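# Wind a cable around the hub of a held reel

## Task

Using one gripper, grasp the reel so that the cable, close to one of its ends, is pinned beneath a finger of that same gripper. Then loop the cable around the reel's hub for more than one complete turn. Across almost all of that turn, the cable must lie within roughly its own thickness of the hub. Any cable doubling back between the flanges is subtracted from the turn. Declare the scene finished only when that grip keeps the reel steady and lifted above the table, the second arm's moving parts are not touching the reel or cable, and the second arm is not pressing hard against the holding arm.

## Robot and tools

Robot: two arms, left_arm and right_arm, each with a parallel gripper and a wrist camera. The base positions in the scene frame are left_arm (-0.019, +0.332, 0) m and right_arm (+0.025, -0.277, 0) m. Each base is yawed slightly, with quat_wxyz (+1.000, 0, 0, +0.011). A two-camera stand sits behind the arms.

Frames: the scene frame has its origin at table-top height, halfway between the nominal bases. +x points out over the table, +z points up, and +y points toward left_arm. The arm names do not match image sides. Each arm reports its hand pose, Hand target and wrist-camera pose in its own base frame. Offsets also run along that arm's base axes, and rotations turn about the Hand target position. Fixed cameras and the table use the scene frame. A gripper's fingers extend along its +z and open along its y. end_effector_position is the point between the pads, about 1 cm short of the tips. Reported positions can be off by a few cm, more at long reach.

execute_actions(actions, cameras): actions is a list of actions. Each action is a table of up to 15 rows, one row per 1/30 s step. A short table keeps its last row for the remaining steps. Each row holds 14 numbers in [-1, 1]: left_arm dx, dy, dz, rx, ry, rz, opening, then right_arm the same seven. Both arms must always be included. dx to rz are offsets from that arm's Hand target as it stood when the action began. They are not cumulative across rows, but each new action starts from the new Hand target, so repeating an offset keeps moving the arm. Scale: 1.0 = 0.6 m or 180 degrees. rx, ry, rz together form one rotation vector. opening is absolute: +1 is fully open (0.094 m), -1 is closed. Six zeros re-request the current Hand target. Sending 0 as an opening is a real command, so resend the present opening to keep a gripper unchanged. cameras takes a list of names, ["all"], or []. Images come back only for an empty actions list or when cameras asks for them.

move(target, speed, blend, opening_speed, grip_force, blocking, cameras): target is one 14-number row in the same layout and scale, or a list of up to 15 rows. Every row counts from the same starting Hand targets, not from the previous row. The paths are straight and do not avoid obstacles or the other arm. The whole move is capped at 10 s. speed is in m/s, from 0.002 to 2.9 (default 0.25); turning is limited to twice that in rad/s. You can give one speed, or one per target. blend, in m, rounds corners in a list; 0 stops at each point. opening_speed is the rate on the -1..+1 scale per second, at least 0.2. Use it to close gently on anything fragile or soft. grip_force is newtons per finger pad, 10 to 50: one value, or one per arm. It stays in effect, and lower values close more slowly. blocking=false returns after about 0.5 s while the move continues. Faster moves lag, stray and hit harder. Targets placed farther past a contact press harder. Do not route a path close to an arm's own base; go around it.

The move result adds a move: line. The ending can be done, off_target, moving, held or fault. limits=paced means the sent pose was clipped; limits=held means a check withheld steps. Neither done nor off_target tells you whether anything is touching.

wait(seconds 0 to 10, cameras) lets the scene run on the last commands. stop(cameras) brakes a running move. zoom_image(camera, region=[x0, y0, x1, y1]) enlarges part of the latest image from cam_high, cam_low, cam_left_wrist or cam_right_wrist (all 672x504). The region can be at most 504 px on each side. finished_scene(scene) takes the current scene number and ends the scene for good.

Results: each arm shows end_effector_position (m) and end_effector_quat_wxyz, Hand target (the base your next offsets count from), Tool commands, and Joint positions in rad, ending with the gripper opening in m. Joint ranges: waist -2.618..3.054, shoulder 0..3.142, elbow 0..3.142 (straight at 2.901), wrist pitch -1.571..1.571, wrist yaw -1.571..1.571, wrist roll -2.094..2.094. Results also list joint torques, including the arm's own weight; they are noisy and biased, and the first three wrap at ±28 N m. Joint velocities may read within noise. You also get motor temperatures and per-step positions for action calls. grip_measured uses the opening scale. It reads a little wide when empty, and up to about 0.064 narrower than a hard part that is squeezed. grip_effort_nm is motor effort, with negative meaning closing; it is not pad force.

Control notes: each step limits the commanded orientation to within 40 degrees of the measured one. Grippers often settle a few cm short of their targets; send the missing distance as a new offset. An arm blocked by something keeps pushing, so pull its target back past the gripper to relieve it. To release an object, command an opening well above grip_measured. A wrist near the first joint's axis can swing the whole arm.

Avoid: anything falling or being left off the table; dropping things or releasing moving parts; fast hits; strong pushes; the grippers or wrist cameras touching each other; one gripper closing on the other's fingers; wrist-camera cables touching objects, fixtures or the table; and long holds at full stretch or against an unreachable pose. The MOTOR HOT line appears at 75 °C. At 90 °C a fault folds that arm away for the rest of the scene, and at 100 °C the arm drops. Brief external shoves may move loose objects.

Each tool is called after ">>>" as a command line: name --argument value for each argument, lists and objects as JSON in quotes; but a table of rows of numbers goes row by row, as --pt "numbers of a row", without its own name.

## Session

>>> execute_actions --actions '[]'

Scene clock: 0.00 s.
left_arm: end_effector_position=(+0.2075, +0.0326, +0.2730) grip_measured=+1.000 grip_effort_nm=n/a end_effector_quat_wxyz=(+0.548, -0.047, +0.833, -0.063) | right_arm: end_effector_position=(+0.1808, +0.1173, +0.2480) grip_measured=+1.000 grip_effort_nm=n/a end_effector_quat_wxyz=(+0.619, -0.134, +0.756, +0.164)
Joint positions: left_arm=[0.774 0.498 0.83 -0.896 0.748 0.235 0.094] | right_arm=[1.112 0.191 0.481 -0.519 0.664 0.226 0.094]
Joint velocities: within noise
Joint torques (N m): no reading
Motor temperatures (°C): left_arm=[23 24 40 32 22 23 26] | right_arm=[26 24 36 29 22 24 23]
Heat: left arm: 40 °C; right arm: 36 °C.
Hand target: left_arm +0.2058, +0.0298, +0.2737; +0.548, -0.046, +0.833, -0.066 | right_arm +0.1803, +0.1155, +0.2493; +0.620, -0.133, +0.756, +0.164
Tool commands: left_gripper/opening=+1.0 right_gripper/opening=+1.0

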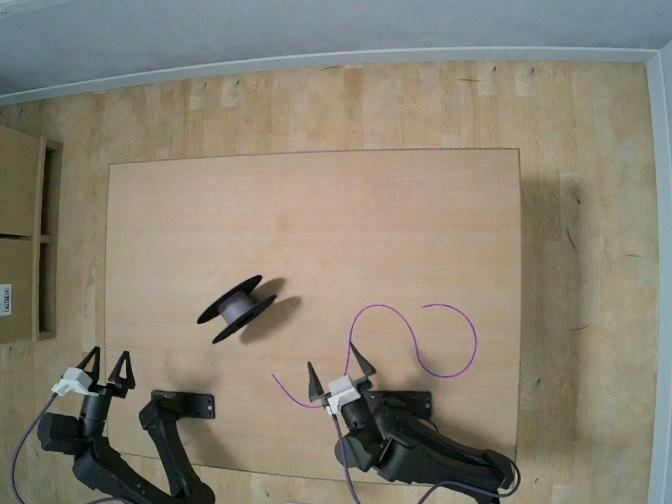

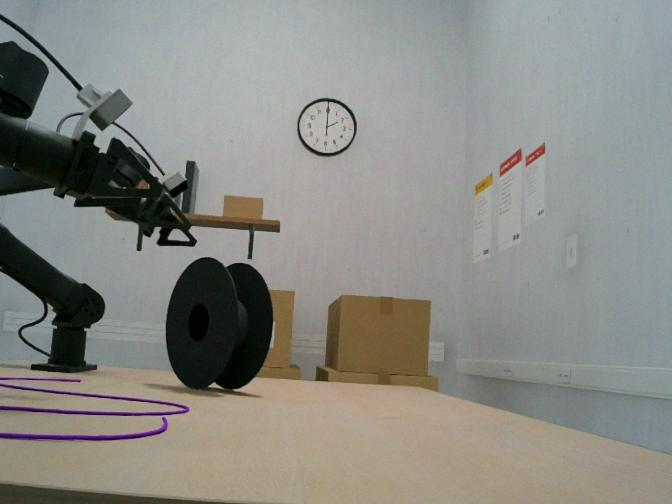

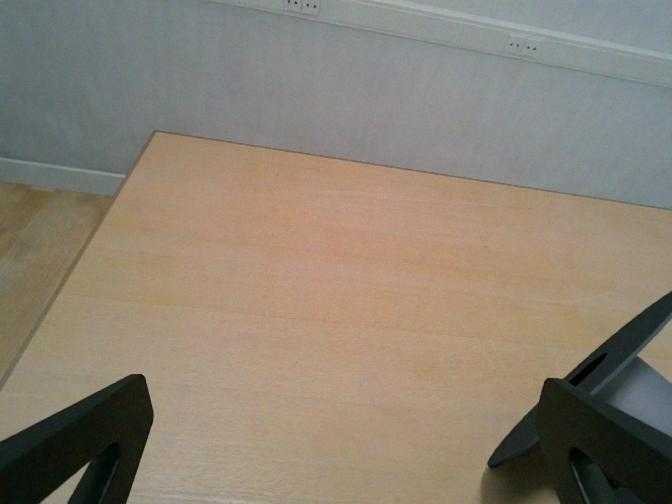

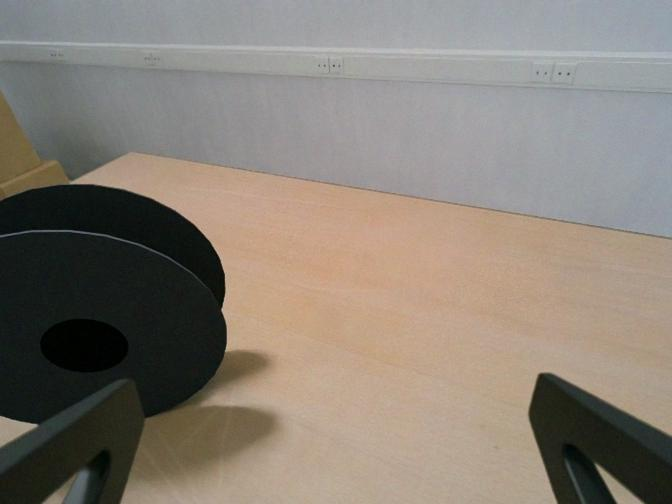

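>>> zoom_image --camera "cam_high" --region '[180, 250, 320, 360]'

>>> zoom_image --camera "cam_low" --region '[130, 230, 330, 400]'

>>> zoom_image --camera "cam_high" --region '[260, 290, 500, 450]'

>>> zoom_image --camera "cam_low" --region '[0, 350, 220, 460]'

Scaled by 3.600 from the camera's 672x504 image, which has a finer 960x720 frame.

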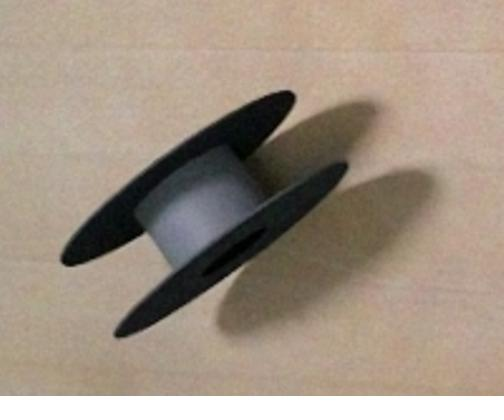

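Scaled by 2.520 from the camera's 672x504 image, which has a finer 960x720 frame.

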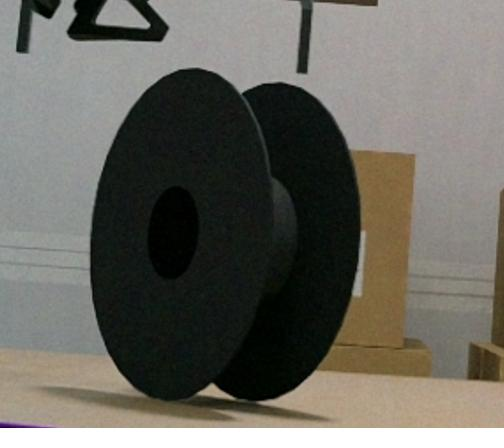

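Scaled by 2.100 from the camera's 672x504 image, which has a finer 960x720 frame.

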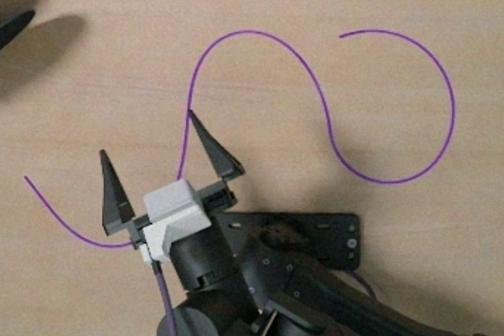

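Scaled by 2.291 from the camera's 672x504 image, which has a finer 960x720 frame.

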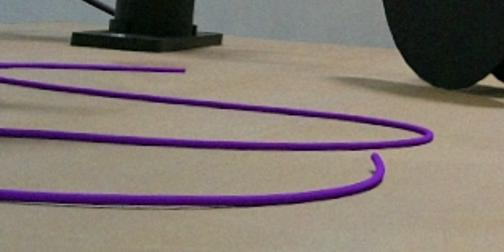

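>>> move --target '[0,0,0,0,0,0,1,-0.307,0.2025,-0.165,-0.305,0.3305,0.165,0]' --cameras '["cam_high","cam_right_wrist"]'

Scene clock: 13.63 s.
left_arm: end_effector_position=(+0.2075, +0.0326, +0.2730) grip_measured=+1.000 grip_effort_nm=-0.02 end_effector_quat_wxyz=(+0.548, -0.047, +0.833, -0.063) | right_arm: end_effector_position=(-0.0053, +0.2354, +0.1463) grip_measured=+0.002 grip_effort_nm=-0.13 end_effector_quat_wxyz=(+0.002, -0.469, +0.883, -0.001)
Joint positions: left_arm=[0.774 0.498 0.83 -0.896 0.748 0.235 0.094] | right_arm=[1.592 1.434 1.26 -1.397 0.004 0.616 0.047]
Joint torques (N m): left_arm=[0.01 1.63 7.97 1.62 0.34 -0.02] | right_arm=[-0.8 -5.29 7.87 -0.01 -0.03 -0.05]
Heat: left arm: 41 °C; right arm: 36 °C.
Hand target: left_arm +0.2058, +0.0298, +0.2737; +0.548, -0.046, +0.833, -0.066 | right_arm -0.0039, +0.2371, +0.1505; +0.000, -0.468, +0.884, +0.000
Off the commanded pose: left_arm 0.003 m, 0 deg | right_arm 0.005 m, 0 deg.
move: done
camera_calibration:
cam_right_wrist: T_world_to_cam=[[0.830056, -0.557675, -0.00237685, 0.136121], [-0.498273, -0.743541, 0.44595, 0.144182], [-0.250462, -0.368979, -0.895055, 0.30514], [0, 0, 0, 1]] pos_world=[0.03528, 0.295707, 0.209143]
Images, in order (width x height): cam_high 672x504, cam_right_wrist 672x504.

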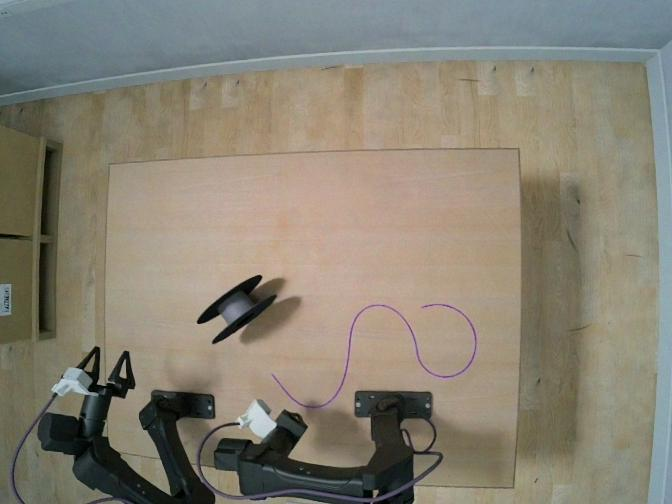

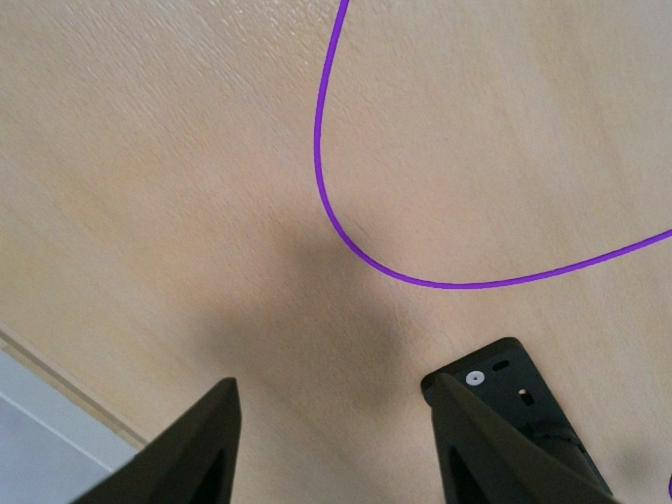

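>>> move --pt "0 0 0 0 0 0 1 -0.0017 0.0317 -0.13 0 0 0 0" --pt "0 0 0 0 0 0 1 -0.0017 0.0317 -0.222 0 0 0 0" --speed '[0.2,0.06]' --cameras '["cam_low","cam_right_wrist"]'

Scene clock: 17.73 s.
left_arm: end_effector_position=(+0.2075, +0.0326, +0.2730) grip_measured=+1.000 grip_effort_nm=-0.02 end_effector_quat_wxyz=(+0.548, -0.047, +0.833, -0.063) | right_arm: end_effector_position=(-0.0060, +0.2567, +0.0223) grip_measured=+0.002 grip_effort_nm=-0.13 end_effector_quat_wxyz=(+0.002, -0.469, +0.883, +0.002)
Joint positions: left_arm=[0.774 0.498 0.83 -0.896 0.748 0.235 0.094] | right_arm=[1.592 1.602 0.913 -0.875 0.002 0.616 0.047]
Joint torques (N m): left_arm=[-0.09 1.61 7.91 1.59 0.34 -0.03] | right_arm=[-0.51 -6.05 4.64 0.36 -0.03 -0.02]
Heat: left arm: 41 °C; right arm: 36 °C.
Hand target: left_arm +0.2058, +0.0298, +0.2737; +0.548, -0.046, +0.833, -0.066 | right_arm -0.0049, +0.2560, +0.0172; +0.000, -0.468, +0.884, +0.000
Off the commanded pose: left_arm 0.003 m, 0 deg | right_arm 0.005 m, 0 deg.
move: done
camera_calibration:
cam_right_wrist: T_world_to_cam=[[0.83028, -0.557308, -0.00663664, 0.148282], [-0.497396, -0.746291, 0.442321, 0.215817], [-0.251462, -0.363949, -0.896832, 0.200617], [0, 0, 0, 1]] pos_world=[0.0346782, 0.316715, 0.0854438]
Images, in order (width x height): cam_low 672x504, cam_right_wrist 672x504.

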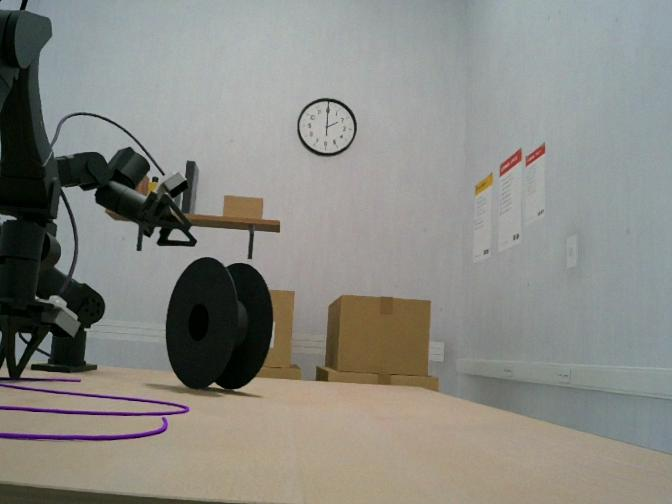

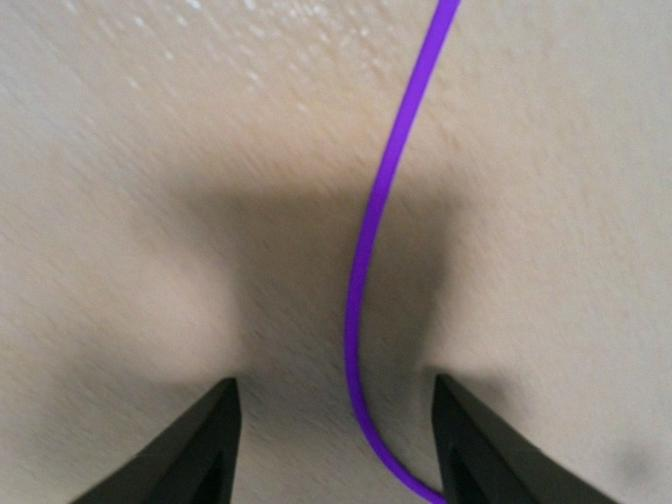

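>>> move --pt "0 0 0 0 0 0 1 0.007 0.009 -0.016 0 0 0 0" --pt "0 0 0 0 0 0 1 0.007 0.009 -0.016 0 0 0 -1" --speed 0.03 --opening_speed 0.8 --cameras '["cam_low","cam_right_wrist"]'

Scene clock: 20.40 s.
left_arm: end_effector_position=(+0.2075, +0.0326, +0.2730) grip_measured=+1.000 grip_effort_nm=-0.02 end_effector_quat_wxyz=(+0.548, -0.047, +0.833, -0.063) | right_arm: end_effector_position=(-0.0041, +0.2622, +0.0178) grip_measured=-0.959 grip_effort_nm=-0.99 end_effector_quat_wxyz=(+0.002, -0.470, +0.883, +0.008)
Joint positions: left_arm=[0.774 0.498 0.83 -0.896 0.748 0.235 0.094] | right_arm=[1.58 1.622 0.913 -0.846 -0.004 0.602 0.002]
Joint torques (N m): left_arm=[-0.01 1.63 7.87 1.61 0.33 -0.04] | right_arm=[-0.91 -4.71 4.41 0.5 0.05 -0.06]
Heat: left arm: 41 °C; right arm: 36 °C.
Hand target: left_arm +0.2058, +0.0298, +0.2737; +0.548, -0.046, +0.833, -0.066 | right_arm -0.0008, +0.2614, +0.0076; +0.000, -0.468, +0.884, +0.000
Off the commanded pose: left_arm 0.003 m, 0 deg | right_arm 0.011 m, 1 deg.
move: off_target (right_arm); target 2's new opening was sent with right_arm's hand 0.011 m and 0 deg from that target
camera_calibration:
cam_right_wrist: T_world_to_cam=[[0.83108, -0.555878, -0.0174637, 0.149562], [-0.493367, -0.751388, 0.438184, 0.224302], [-0.256699, -0.35555, -0.898716, 0.196744], [0, 0, 0, 1]] pos_world=[0.0368691, 0.321629, 0.0811435]
Images, in order (width x height): cam_low 672x504, cam_right_wrist 672x504.

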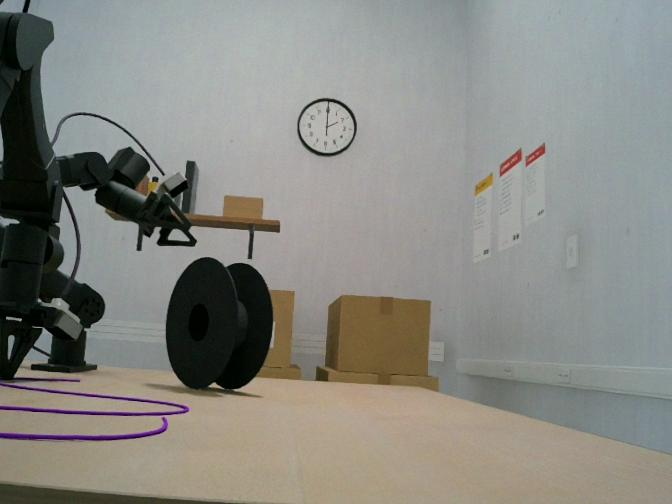

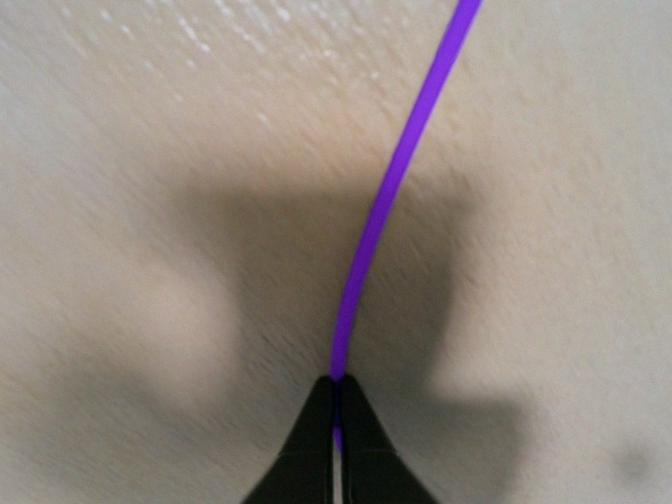

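>>> move --target '[0,0,0,0,0,0,1,0.1,0,0.25,0,0,0,-1]' --speed 0.1 --cameras '["all"]'

Scene clock: 22.97 s.
left_arm: end_effector_position=(+0.2075, +0.0326, +0.2730) grip_measured=+1.000 grip_effort_nm=-0.02 end_effector_quat_wxyz=(+0.548, -0.047, +0.833, -0.063) | right_arm: end_effector_position=(+0.0563, +0.2615, +0.1502) grip_measured=-0.962 grip_effort_nm=-1.04 end_effector_quat_wxyz=(-0.007, -0.468, +0.884, -0.004)
Joint positions: left_arm=[0.774 0.498 0.83 -0.896 0.748 0.235 0.094] | right_arm=[1.352 1.57 1.402 -1.417 -0.005 0.378 0.002]
Joint torques (N m): left_arm=[-0.06 1.59 7.9 1.61 0.34 -0.03] | right_arm=[-0.64 -8.21 7.64 0 0.05 -0.06]
Heat: left arm: 41 °C; right arm: 36 °C.
Hand target: left_arm +0.2058, +0.0298, +0.2737; +0.548, -0.046, +0.833, -0.066 | right_arm +0.0592, +0.2615, +0.1576; +0.000, -0.468, +0.884, +0.000
Off the commanded pose: left_arm 0.003 m, 0 deg | right_arm 0.008 m, 1 deg.
move: done
camera_calibration:
cam_right_wrist: T_world_to_cam=[[0.828933, -0.559328, -0.00474604, 0.100342], [-0.494304, -0.736484, 0.461795, 0.188054], [-0.26179, -0.380451, -0.886974, 0.336089], [0, 0, 0, 1]] pos_world=[0.0977642, 0.322488, 0.211736]

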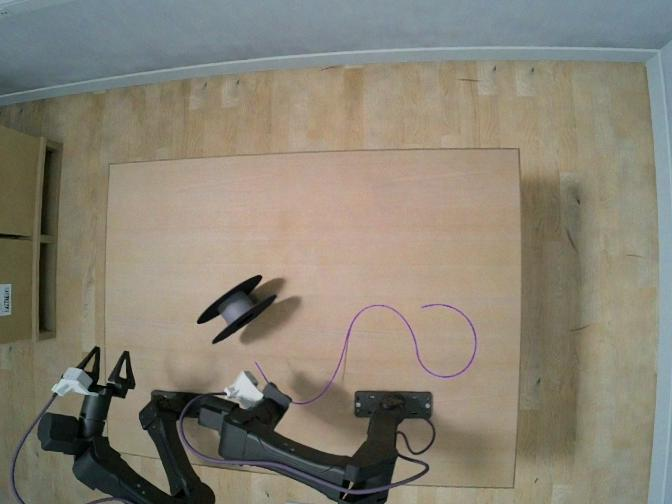

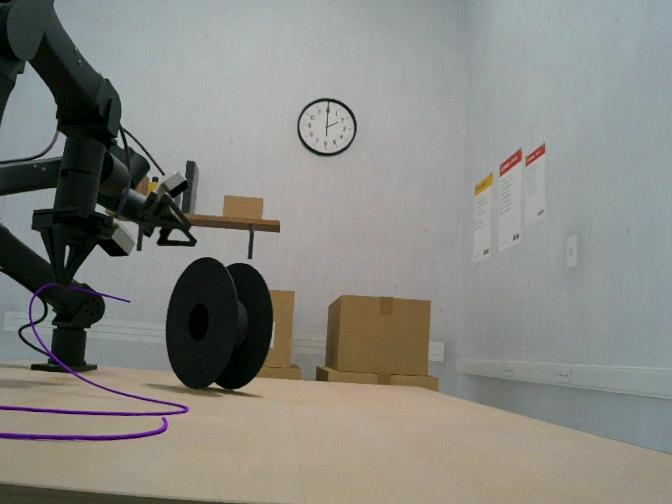

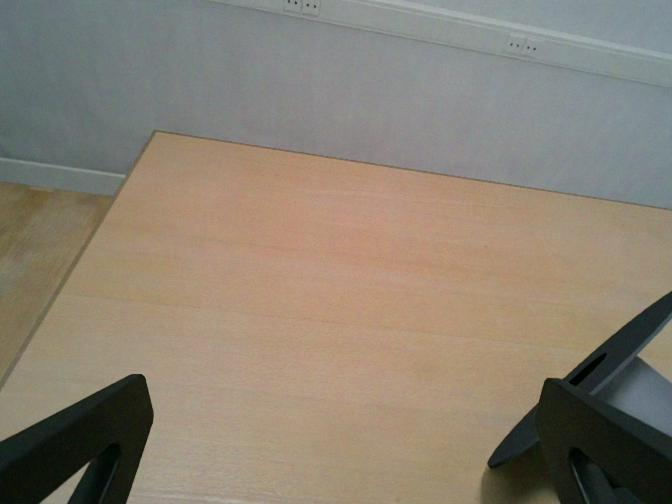

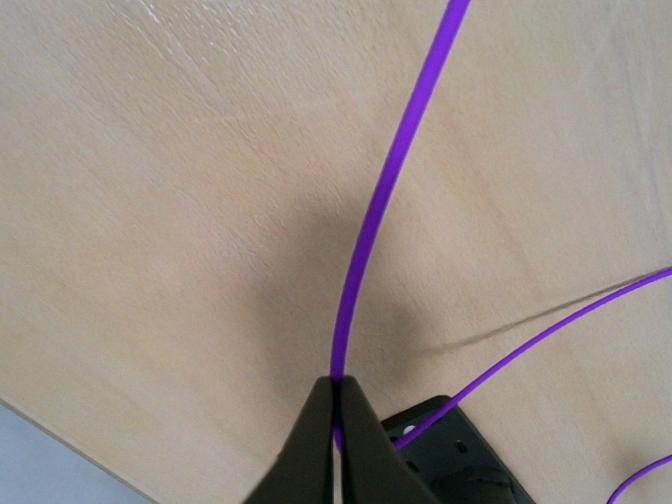

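>>> move --pt "0 0 0 0 0 0 1 -0.1 0 -0.245 0 0 0 -1" --pt "0 0 0 0 0 0 1 -0.1 0 -0.245 0 0 0 0" --pt "0 0 0 0 0 0 1 -0.1 0 -0.05 0 0 0 0" --pt "0 0 0 0 0 0 1 -0.15 -0.08 -0.08 0.1835 -0.1252 0 0" --speed '[0.1,0.1,0.15,0.25]' --opening_speed 1 --cameras '["cam_low","cam_right_wrist","cam_high"]'

Scene clock: 36.10 s.
left_arm: end_effector_position=(+0.2075, +0.0326, +0.2730) grip_measured=+1.000 grip_effort_nm=-0.03 end_effector_quat_wxyz=(+0.548, -0.047, +0.833, -0.063) | right_arm: end_effector_position=(-0.0320, +0.2127, +0.1101) grip_measured=-0.002 grip_effort_nm=0.11 end_effector_quat_wxyz=(+0.295, -0.445, +0.832, +0.155)
Joint positions: left_arm=[0.774 0.498 0.83 -0.896 0.748 0.235 0.094] | right_arm=[2.241 1.036 0.689 -0.986 0.642 1.18 0.047]
Joint torques (N m): left_arm=[-0.08 1.54 7.91 1.61 0.34 -0.02] | right_arm=[0.64 -2.45 5.35 0.82 0.52 0.15]
Heat: left arm: 41 °C; right arm: 36 °C.
Hand target: left_arm +0.2058, +0.0298, +0.2737; +0.548, -0.046, +0.833, -0.066 | right_arm -0.0308, +0.2135, +0.1096; +0.302, -0.440, +0.831, +0.159
Off the commanded pose: left_arm 0.003 m, 0 deg | right_arm 0.002 m, 1 deg.
move: done
camera_calibration:
cam_right_wrist: T_world_to_cam=[[0.833876, -0.551946, 0.00257687, 0.143796], [-0.538917, -0.815182, -0.212243, 0.216571], [0.119247, 0.175595, -0.977214, 0.162695], [0, 0, 0, 1]] pos_world=[-0.0225951, 0.227344, 0.204583]
Images, in order (width x height): cam_high 672x504, cam_low 672x504, cam_right_wrist 672x504.

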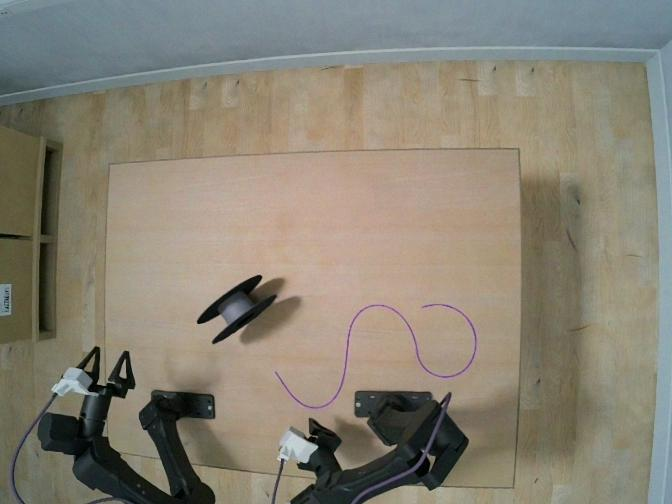

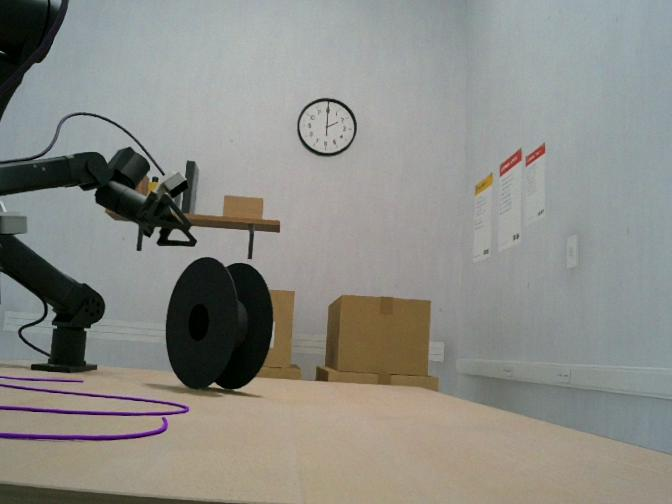

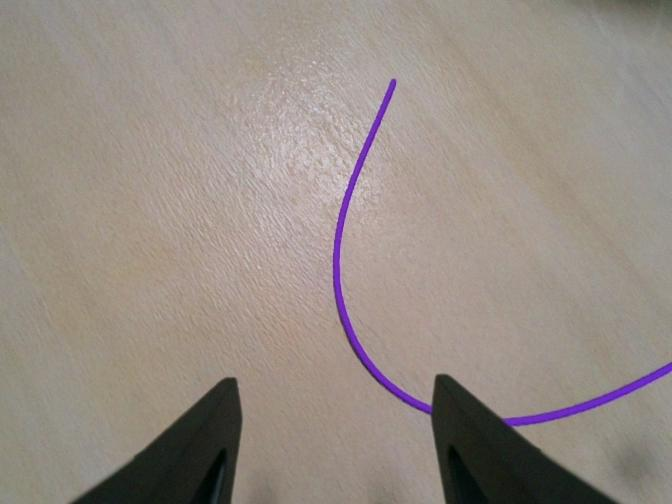

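>>> move --pt "0 0 0 0 0 0 1 0.025 0.036 -0.0833 0 0 0 0" --pt "0 0 0 0 0 0 1 0.04 0.0583 -0.166 0 0 0 0" --speed '[0.12,0.05]' --cameras '["cam_right_wrist"]'

Scene clock: 39.43 s.
left_arm: end_effector_position=(+0.2075, +0.0326, +0.2730) grip_measured=+1.000 grip_effort_nm=-0.02 end_effector_quat_wxyz=(+0.548, -0.047, +0.833, -0.063) | right_arm: end_effector_position=(-0.0100, +0.2558, +0.0206) grip_measured=-0.002 grip_effort_nm=0.10 end_effector_quat_wxyz=(+0.309, -0.433, +0.828, +0.175)
Joint positions: left_arm=[0.774 0.498 0.83 -0.896 0.748 0.235 0.094] | right_arm=[2.015 1.266 0.382 -0.249 0.601 0.914 0.047]
Joint torques (N m): left_arm=[-0.05 1.63 7.9 1.62 0.34 -0.01] | right_arm=[-0.84 -2.24 3.96 1.12 0.16 -0.01]
Heat: left arm: 41 °C; right arm: 36 °C.
Hand target: left_arm +0.2058, +0.0298, +0.2737; +0.548, -0.046, +0.833, -0.066 | right_arm -0.0068, +0.2485, +0.0101; +0.302, -0.440, +0.831, +0.159
Off the commanded pose: left_arm 0.003 m, 0 deg | right_arm 0.013 m, 2 deg.
move: off_target (right_arm)
camera_calibration:
cam_right_wrist: T_world_to_cam=[[0.829631, -0.557786, -0.024234, 0.151536], [-0.544094, -0.798008, -0.259123, 0.241071], [0.125196, 0.228162, -0.96554, 0.0513645], [0, 0, 0, 1]] pos_world=[-0.000984813, 0.265182, 0.115734]
Images, in order (width x height): cam_right_wrist 672x504.

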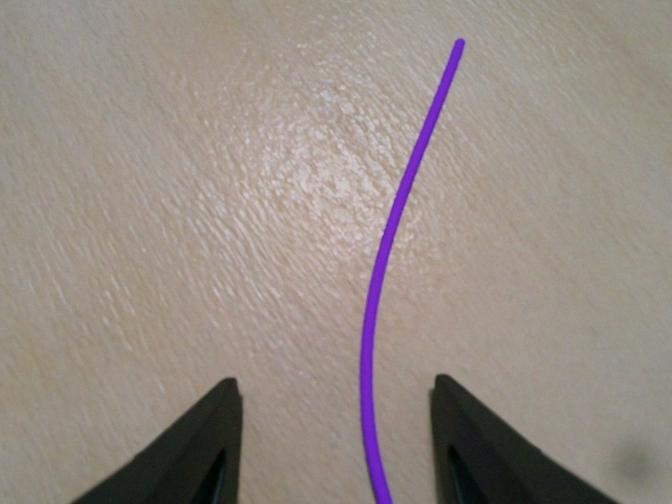

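>>> move --pt "0 0 0 0 0 0 1 0 0 0 0 0 0 -1" --pt "0 0 0 0 0 0 1 0.08 0.0 0.2 0 0 0 -1" --speed 0.1 --opening_speed 0.8 --cameras '["all"]'

Scene clock: 49.13 s.
left_arm: end_effector_position=(+0.2075, +0.0326, +0.2730) grip_measured=+1.000 grip_effort_nm=-0.02 end_effector_quat_wxyz=(+0.548, -0.047, +0.833, -0.063) | right_arm: end_effector_position=(+0.0391, +0.2477, +0.1210) grip_measured=-0.969 grip_effort_nm=-1.04 end_effector_quat_wxyz=(+0.298, -0.443, +0.831, +0.154)
Joint positions: left_arm=[0.774 0.498 0.83 -0.896 0.748 0.235 0.094] | right_arm=[1.728 0.959 0.666 -0.744 0.45 0.623 0.001]
Joint torques (N m): left_arm=[-0.03 1.62 7.92 1.6 0.34 0] | right_arm=[-0.68 -3.25 8.62 1.14 0.31 -0.06]
Heat: left arm: 41 °C; right arm: 36 °C.
Hand target: left_arm +0.2058, +0.0298, +0.2737; +0.548, -0.046, +0.833, -0.066 | right_arm +0.0413, +0.2485, +0.1300; +0.302, -0.440, +0.831, +0.159
Off the commanded pose: left_arm 0.003 m, 0 deg | right_arm 0.009 m, 1 deg.
move: done
camera_calibration:
cam_right_wrist: T_world_to_cam=[[0.832458, -0.554061, 0.00552161, 0.104086], [-0.539838, -0.813253, -0.21724, 0.285943], [0.124855, 0.177862, -0.976103, 0.157817], [0, 0, 0, 1]] pos_world=[0.0480114, 0.262144, 0.215589]

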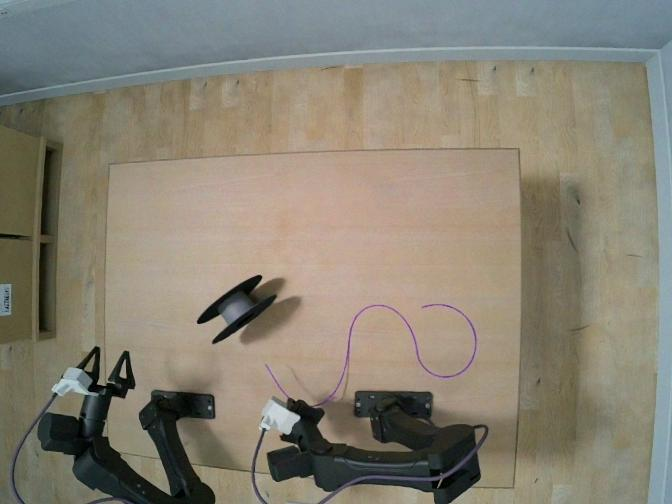

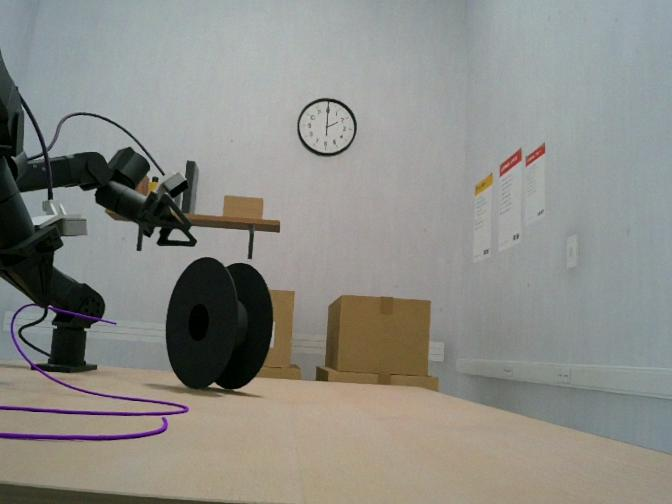

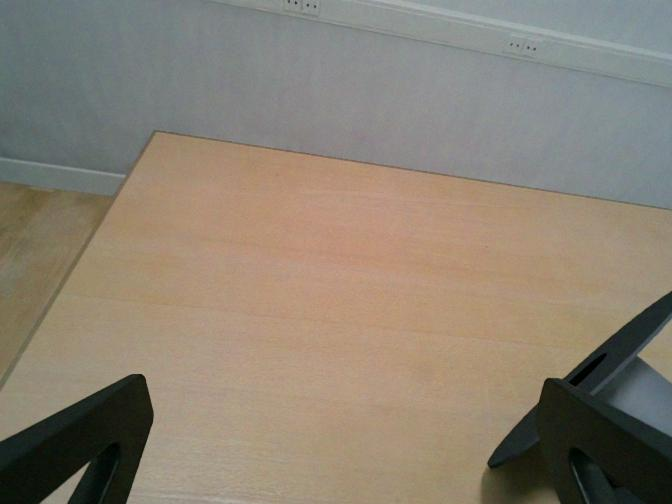

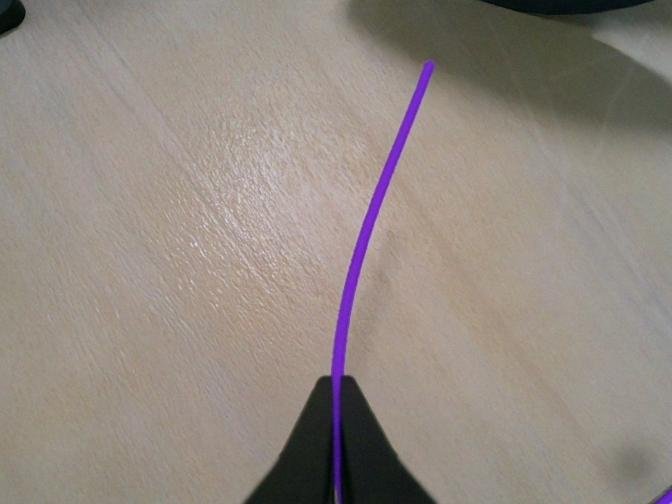

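>>> move --pt "0 0 0 0 0 0 1 0.05 -0.05 0.267 0 0 0 -1" --pt "0 0 0 0 0 0 1 0.445 0.0708 0.267 0 0 0.45 -1" --speed 0.2 --cameras '["all"]'

Scene clock: 55.80 s.
left_arm: end_effector_position=(+0.2075, +0.0326, +0.2730) grip_measured=+1.000 grip_effort_nm=-0.02 end_effector_quat_wxyz=(+0.548, -0.047, +0.833, -0.063) | right_arm: end_effector_position=(+0.3071, +0.2898, +0.2894) grip_measured=-0.969 grip_effort_nm=-1.04 end_effector_quat_wxyz=(-0.310, +0.830, -0.408, -0.221)
Joint positions: left_arm=[0.774 0.498 0.83 -0.896 0.748 0.235 0.094] | right_arm=[0.463 1.992 2.272 -1.565 -0.737 -1.654 0.001]
Joint torques (N m): left_arm=[-0.06 1.62 7.94 1.61 0.33 -0.02] | right_arm=[-0.57 -9.74 7.49 0.58 -0.64 -0.08]
Heat: left arm: 41 °C; right arm: 36 °C.
Hand target: left_arm +0.2058, +0.0298, +0.2737; +0.548, -0.046, +0.833, -0.066 | right_arm +0.3082, +0.2910, +0.2903; -0.127, +0.874, -0.346, -0.317
Off the commanded pose: left_arm 0.003 m, 0 deg | right_arm 0.002 m, 25 deg.
joint sent to its limit (right arm) — joint 4 (wrist pitch), lower limit. The joint targets are off in orientation, not in position.
move: off_target (right_arm)
camera_calibration:
cam_right_wrist: T_world_to_cam=[[0.811388, 0.48033, 0.333066, -0.484702], [0.56455, -0.791636, -0.233657, 0.160743], [0.151435, 0.377619, -0.913494, 0.19709], [0, 0, 0, 1]] pos_world=[0.272687, 0.285642, 0.379037]

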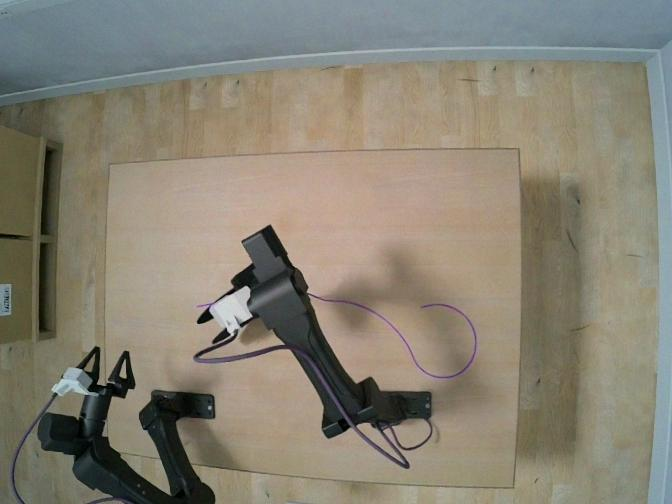

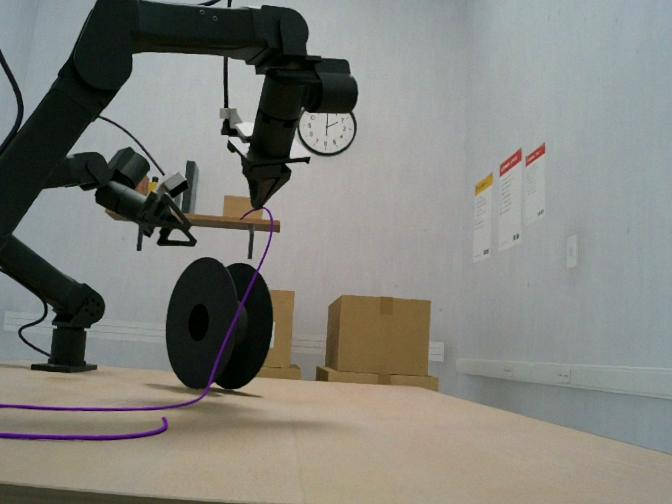

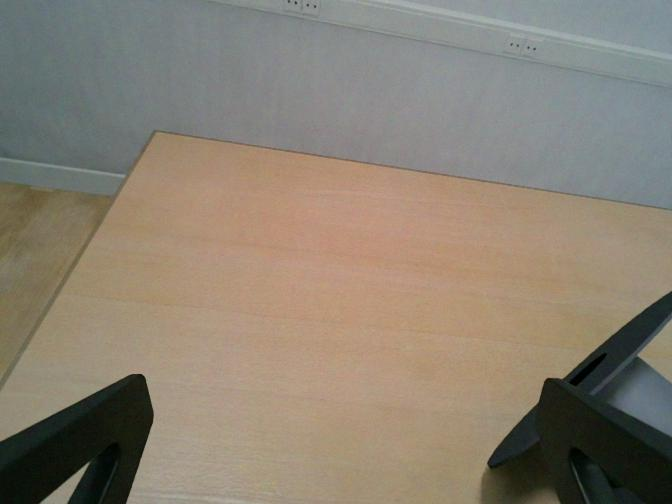

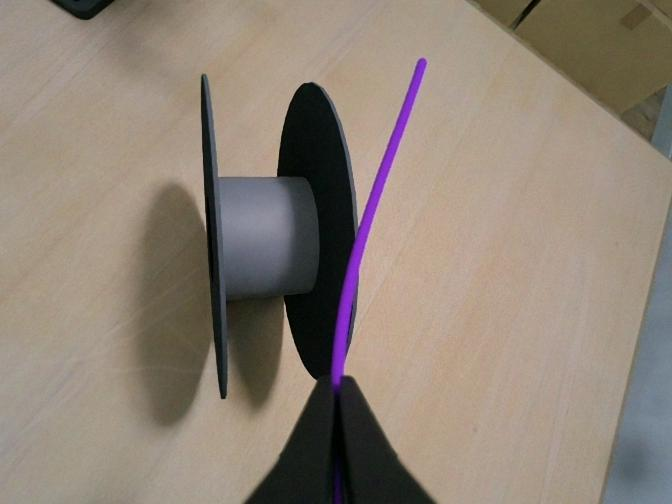

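>>> move --target '[0,0,0,0,0,0,1,0.058,-0.0217,-0.067,0,0,0.022,-1]' --speed 0.1 --cameras '["cam_high","cam_low","cam_right_wrist"]'

Scene clock: 60.83 s.
left_arm: end_effector_position=(+0.2075, +0.0326, +0.2730) grip_measured=+1.000 grip_effort_nm=-0.02 end_effector_quat_wxyz=(+0.548, -0.047, +0.833, -0.063) | right_arm: end_effector_position=(+0.3403, +0.2781, +0.2523) grip_measured=-0.969 grip_effort_nm=-1.05 end_effector_quat_wxyz=(-0.298, +0.851, -0.381, -0.204)
Joint positions: left_arm=[0.774 0.498 0.83 -0.896 0.748 0.235 0.094] | right_arm=[0.411 2.098 2.298 -1.565 -0.714 -1.811 0.001]
Joint torques (N m): left_arm=[-0.02 1.72 7.84 1.6 0.35 -0.02] | right_arm=[-0.66 -10.47 7.54 0.42 -0.53 -0.1]
Heat: left arm: 41 °C; right arm: 36 °C.
Hand target: left_arm +0.2058, +0.0298, +0.2737; +0.548, -0.046, +0.833, -0.066 | right_arm +0.3430, +0.2780, +0.2502; -0.116, +0.885, -0.316, -0.321
Off the commanded pose: left_arm 0.003 m, 0 deg | right_arm 0.004 m, 26 deg.
joint sent to its limit (right arm) — joint 4 (wrist pitch), lower limit. The joint targets are off in orientation, not in position.
move: off_target (right_arm)
camera_calibration:
cam_right_wrist: T_world_to_cam=[[0.767757, 0.536966, 0.349594, -0.49873], [0.617433, -0.765827, -0.179682, 0.0853042], [0.171246, 0.353803, -0.91951, 0.164002], [0, 0, 0, 1]] pos_world=[0.302149, 0.275104, 0.340482]
Images, in order (width x height): cam_high 672x504, cam_low 672x504, cam_right_wrist 672x504.

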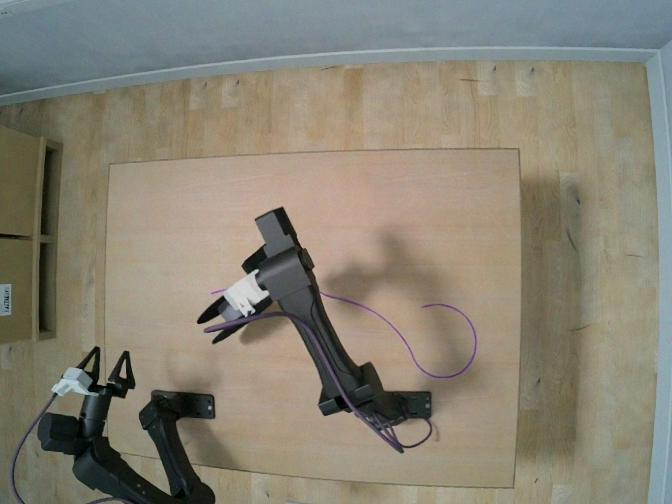

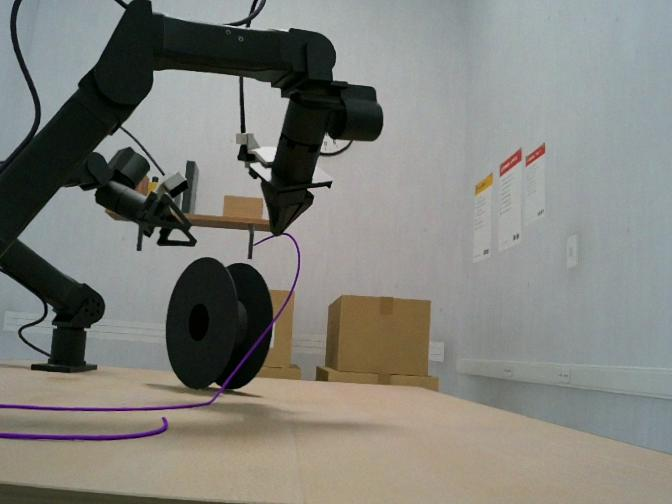

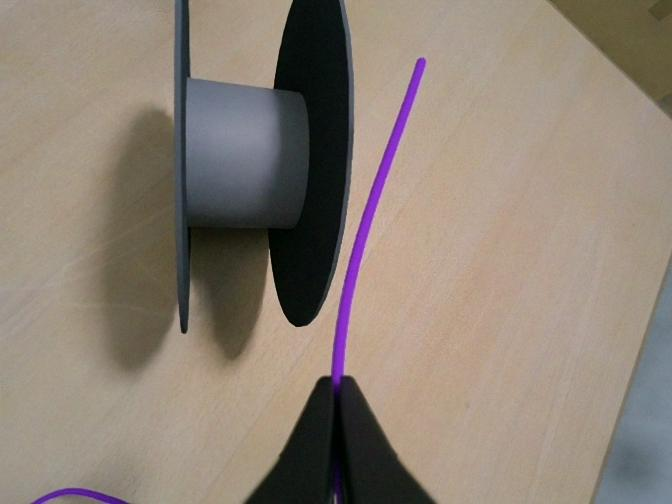

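>>> move --target '[0,0,0,0,0,0,1,0.005,-0.01,0.02,0.086,-0.109,0.094,-1]' --speed 0.15 --cameras '["cam_high","cam_low","cam_right_wrist"]'

Scene clock: 64.87 s.
left_arm: end_effector_position=(+0.2075, +0.0326, +0.2730) grip_measured=+1.000 grip_effort_nm=-0.02 end_effector_quat_wxyz=(+0.548, -0.047, +0.833, -0.063) | right_arm: end_effector_position=(+0.3514, +0.2683, +0.2539) grip_measured=-0.969 grip_effort_nm=-1.04 end_effector_quat_wxyz=(-0.307, +0.908, -0.261, -0.117)
Joint positions: left_arm=[0.774 0.498 0.83 -0.896 0.748 0.235 0.094] | right_arm=[0.407 2.098 2.338 -1.565 -0.629 -2.094 0.001]
Joint torques (N m): left_arm=[-0.03 1.65 7.82 1.61 0.33 -0.03] | right_arm=[0.81 -12.81 7.51 0.52 -0.5 -0.06]
Heat: left arm: 41 °C; right arm: 36 °C.
Hand target: left_arm +0.2058, +0.0298, +0.2737; +0.548, -0.046, +0.833, -0.066 | right_arm +0.3460, +0.2720, +0.2622; -0.236, +0.940, -0.113, -0.220
Off the commanded pose: left_arm 0.003 m, 0 deg | right_arm 0.011 m, 22 deg.
joint sent to its limit (right arm) — joint 4 (wrist pitch), lower limit; joint 6 (wrist roll), lower limit. The joint targets are off in orientation, not in position.
move: off_target (right_arm)
camera_calibration:
cam_right_wrist: T_world_to_cam=[[0.542021, 0.680286, 0.49338, -0.498127], [0.774366, -0.632382, 0.0212377, -0.0707779], [0.326452, 0.370545, -0.869555, 0.0952262], [0, 0, 0, 1]] pos_world=[0.293716, 0.258824, 0.330073]
Images, in order (width x height): cam_high 672x504, cam_low 672x504, cam_right_wrist 672x504.

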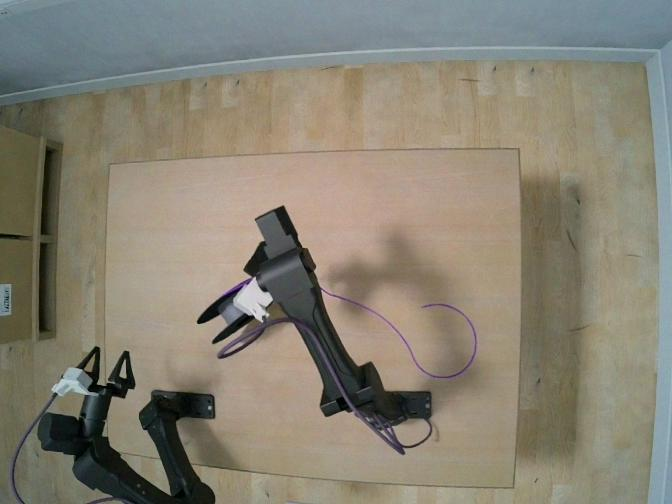

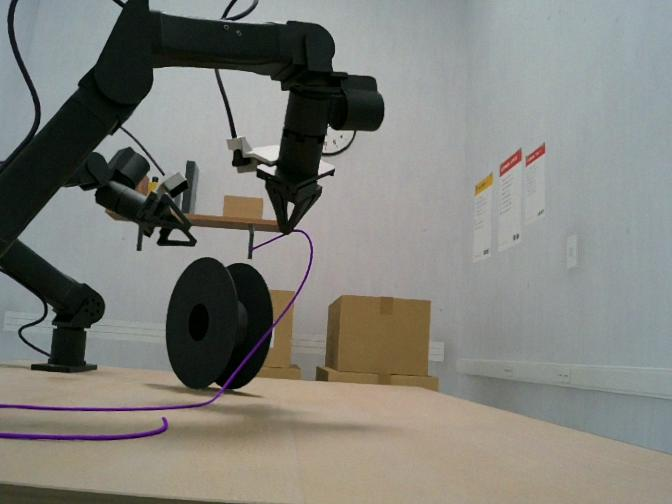

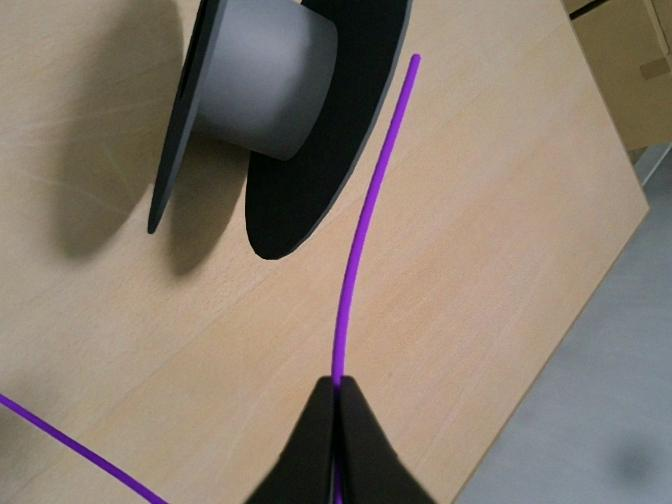

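>>> move --target '[0,0,0,0,0,0,1,-0.0323,0.0275,-0.01,0,0,0,-1]' --speed 0.1 --cameras '["cam_high","cam_low","cam_right_wrist"]'

Scene clock: 67.97 s.
left_arm: end_effector_position=(+0.2075, +0.0326, +0.2730) grip_measured=+1.000 grip_effort_nm=-0.02 end_effector_quat_wxyz=(+0.548, -0.047, +0.833, -0.063) | right_arm: end_effector_position=(+0.3359, +0.2874, +0.2536) grip_measured=-0.969 grip_effort_nm=-1.04 end_effector_quat_wxyz=(-0.303, +0.915, -0.235, -0.125)
Joint positions: left_arm=[0.774 0.498 0.83 -0.896 0.748 0.235 0.094] | right_arm=[0.464 2.098 2.338 -1.565 -0.627 -2.094 0.001]
Joint torques (N m): left_arm=[-0.06 1.63 7.88 1.61 0.34 -0.01] | right_arm=[0.61 -13.64 4.64 0.52 -0.49 -0.07]
Heat: left arm: 41 °C; right arm: 36 °C.
Hand target: left_arm +0.2058, +0.0298, +0.2737; +0.548, -0.046, +0.833, -0.066 | right_arm +0.3267, +0.2884, +0.2562; -0.236, +0.940, -0.113, -0.220
Off the commanded pose: left_arm 0.003 m, 0 deg | right_arm 0.010 m, 20 deg.
joint sent to its limit (right arm) — joint 4 (wrist pitch), lower limit; joint 6 (wrist roll), lower limit. The joint targets are off in orientation, not in position.
move: off_target (right_arm)
camera_calibration:
cam_right_wrist: T_world_to_cam=[[0.502683, 0.710456, 0.492506, -0.497897], [0.808433, -0.588128, 0.0232548, -0.0713461], [0.306178, 0.386469, -0.869998, 0.095396], [0, 0, 0, 1]] pos_world=[0.278755, 0.274905, 0.329871]
Images, in order (width x height): cam_high 672x504, cam_low 672x504, cam_right_wrist 672x504.

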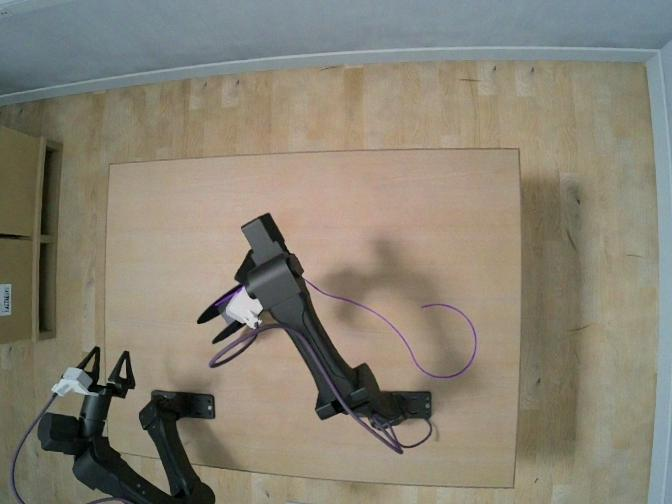

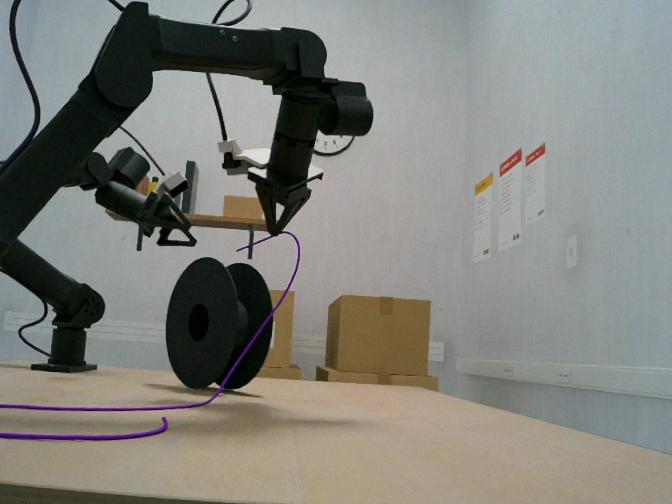

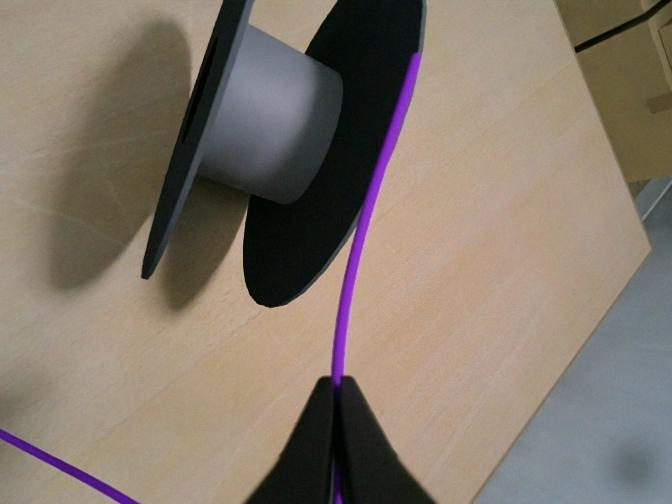

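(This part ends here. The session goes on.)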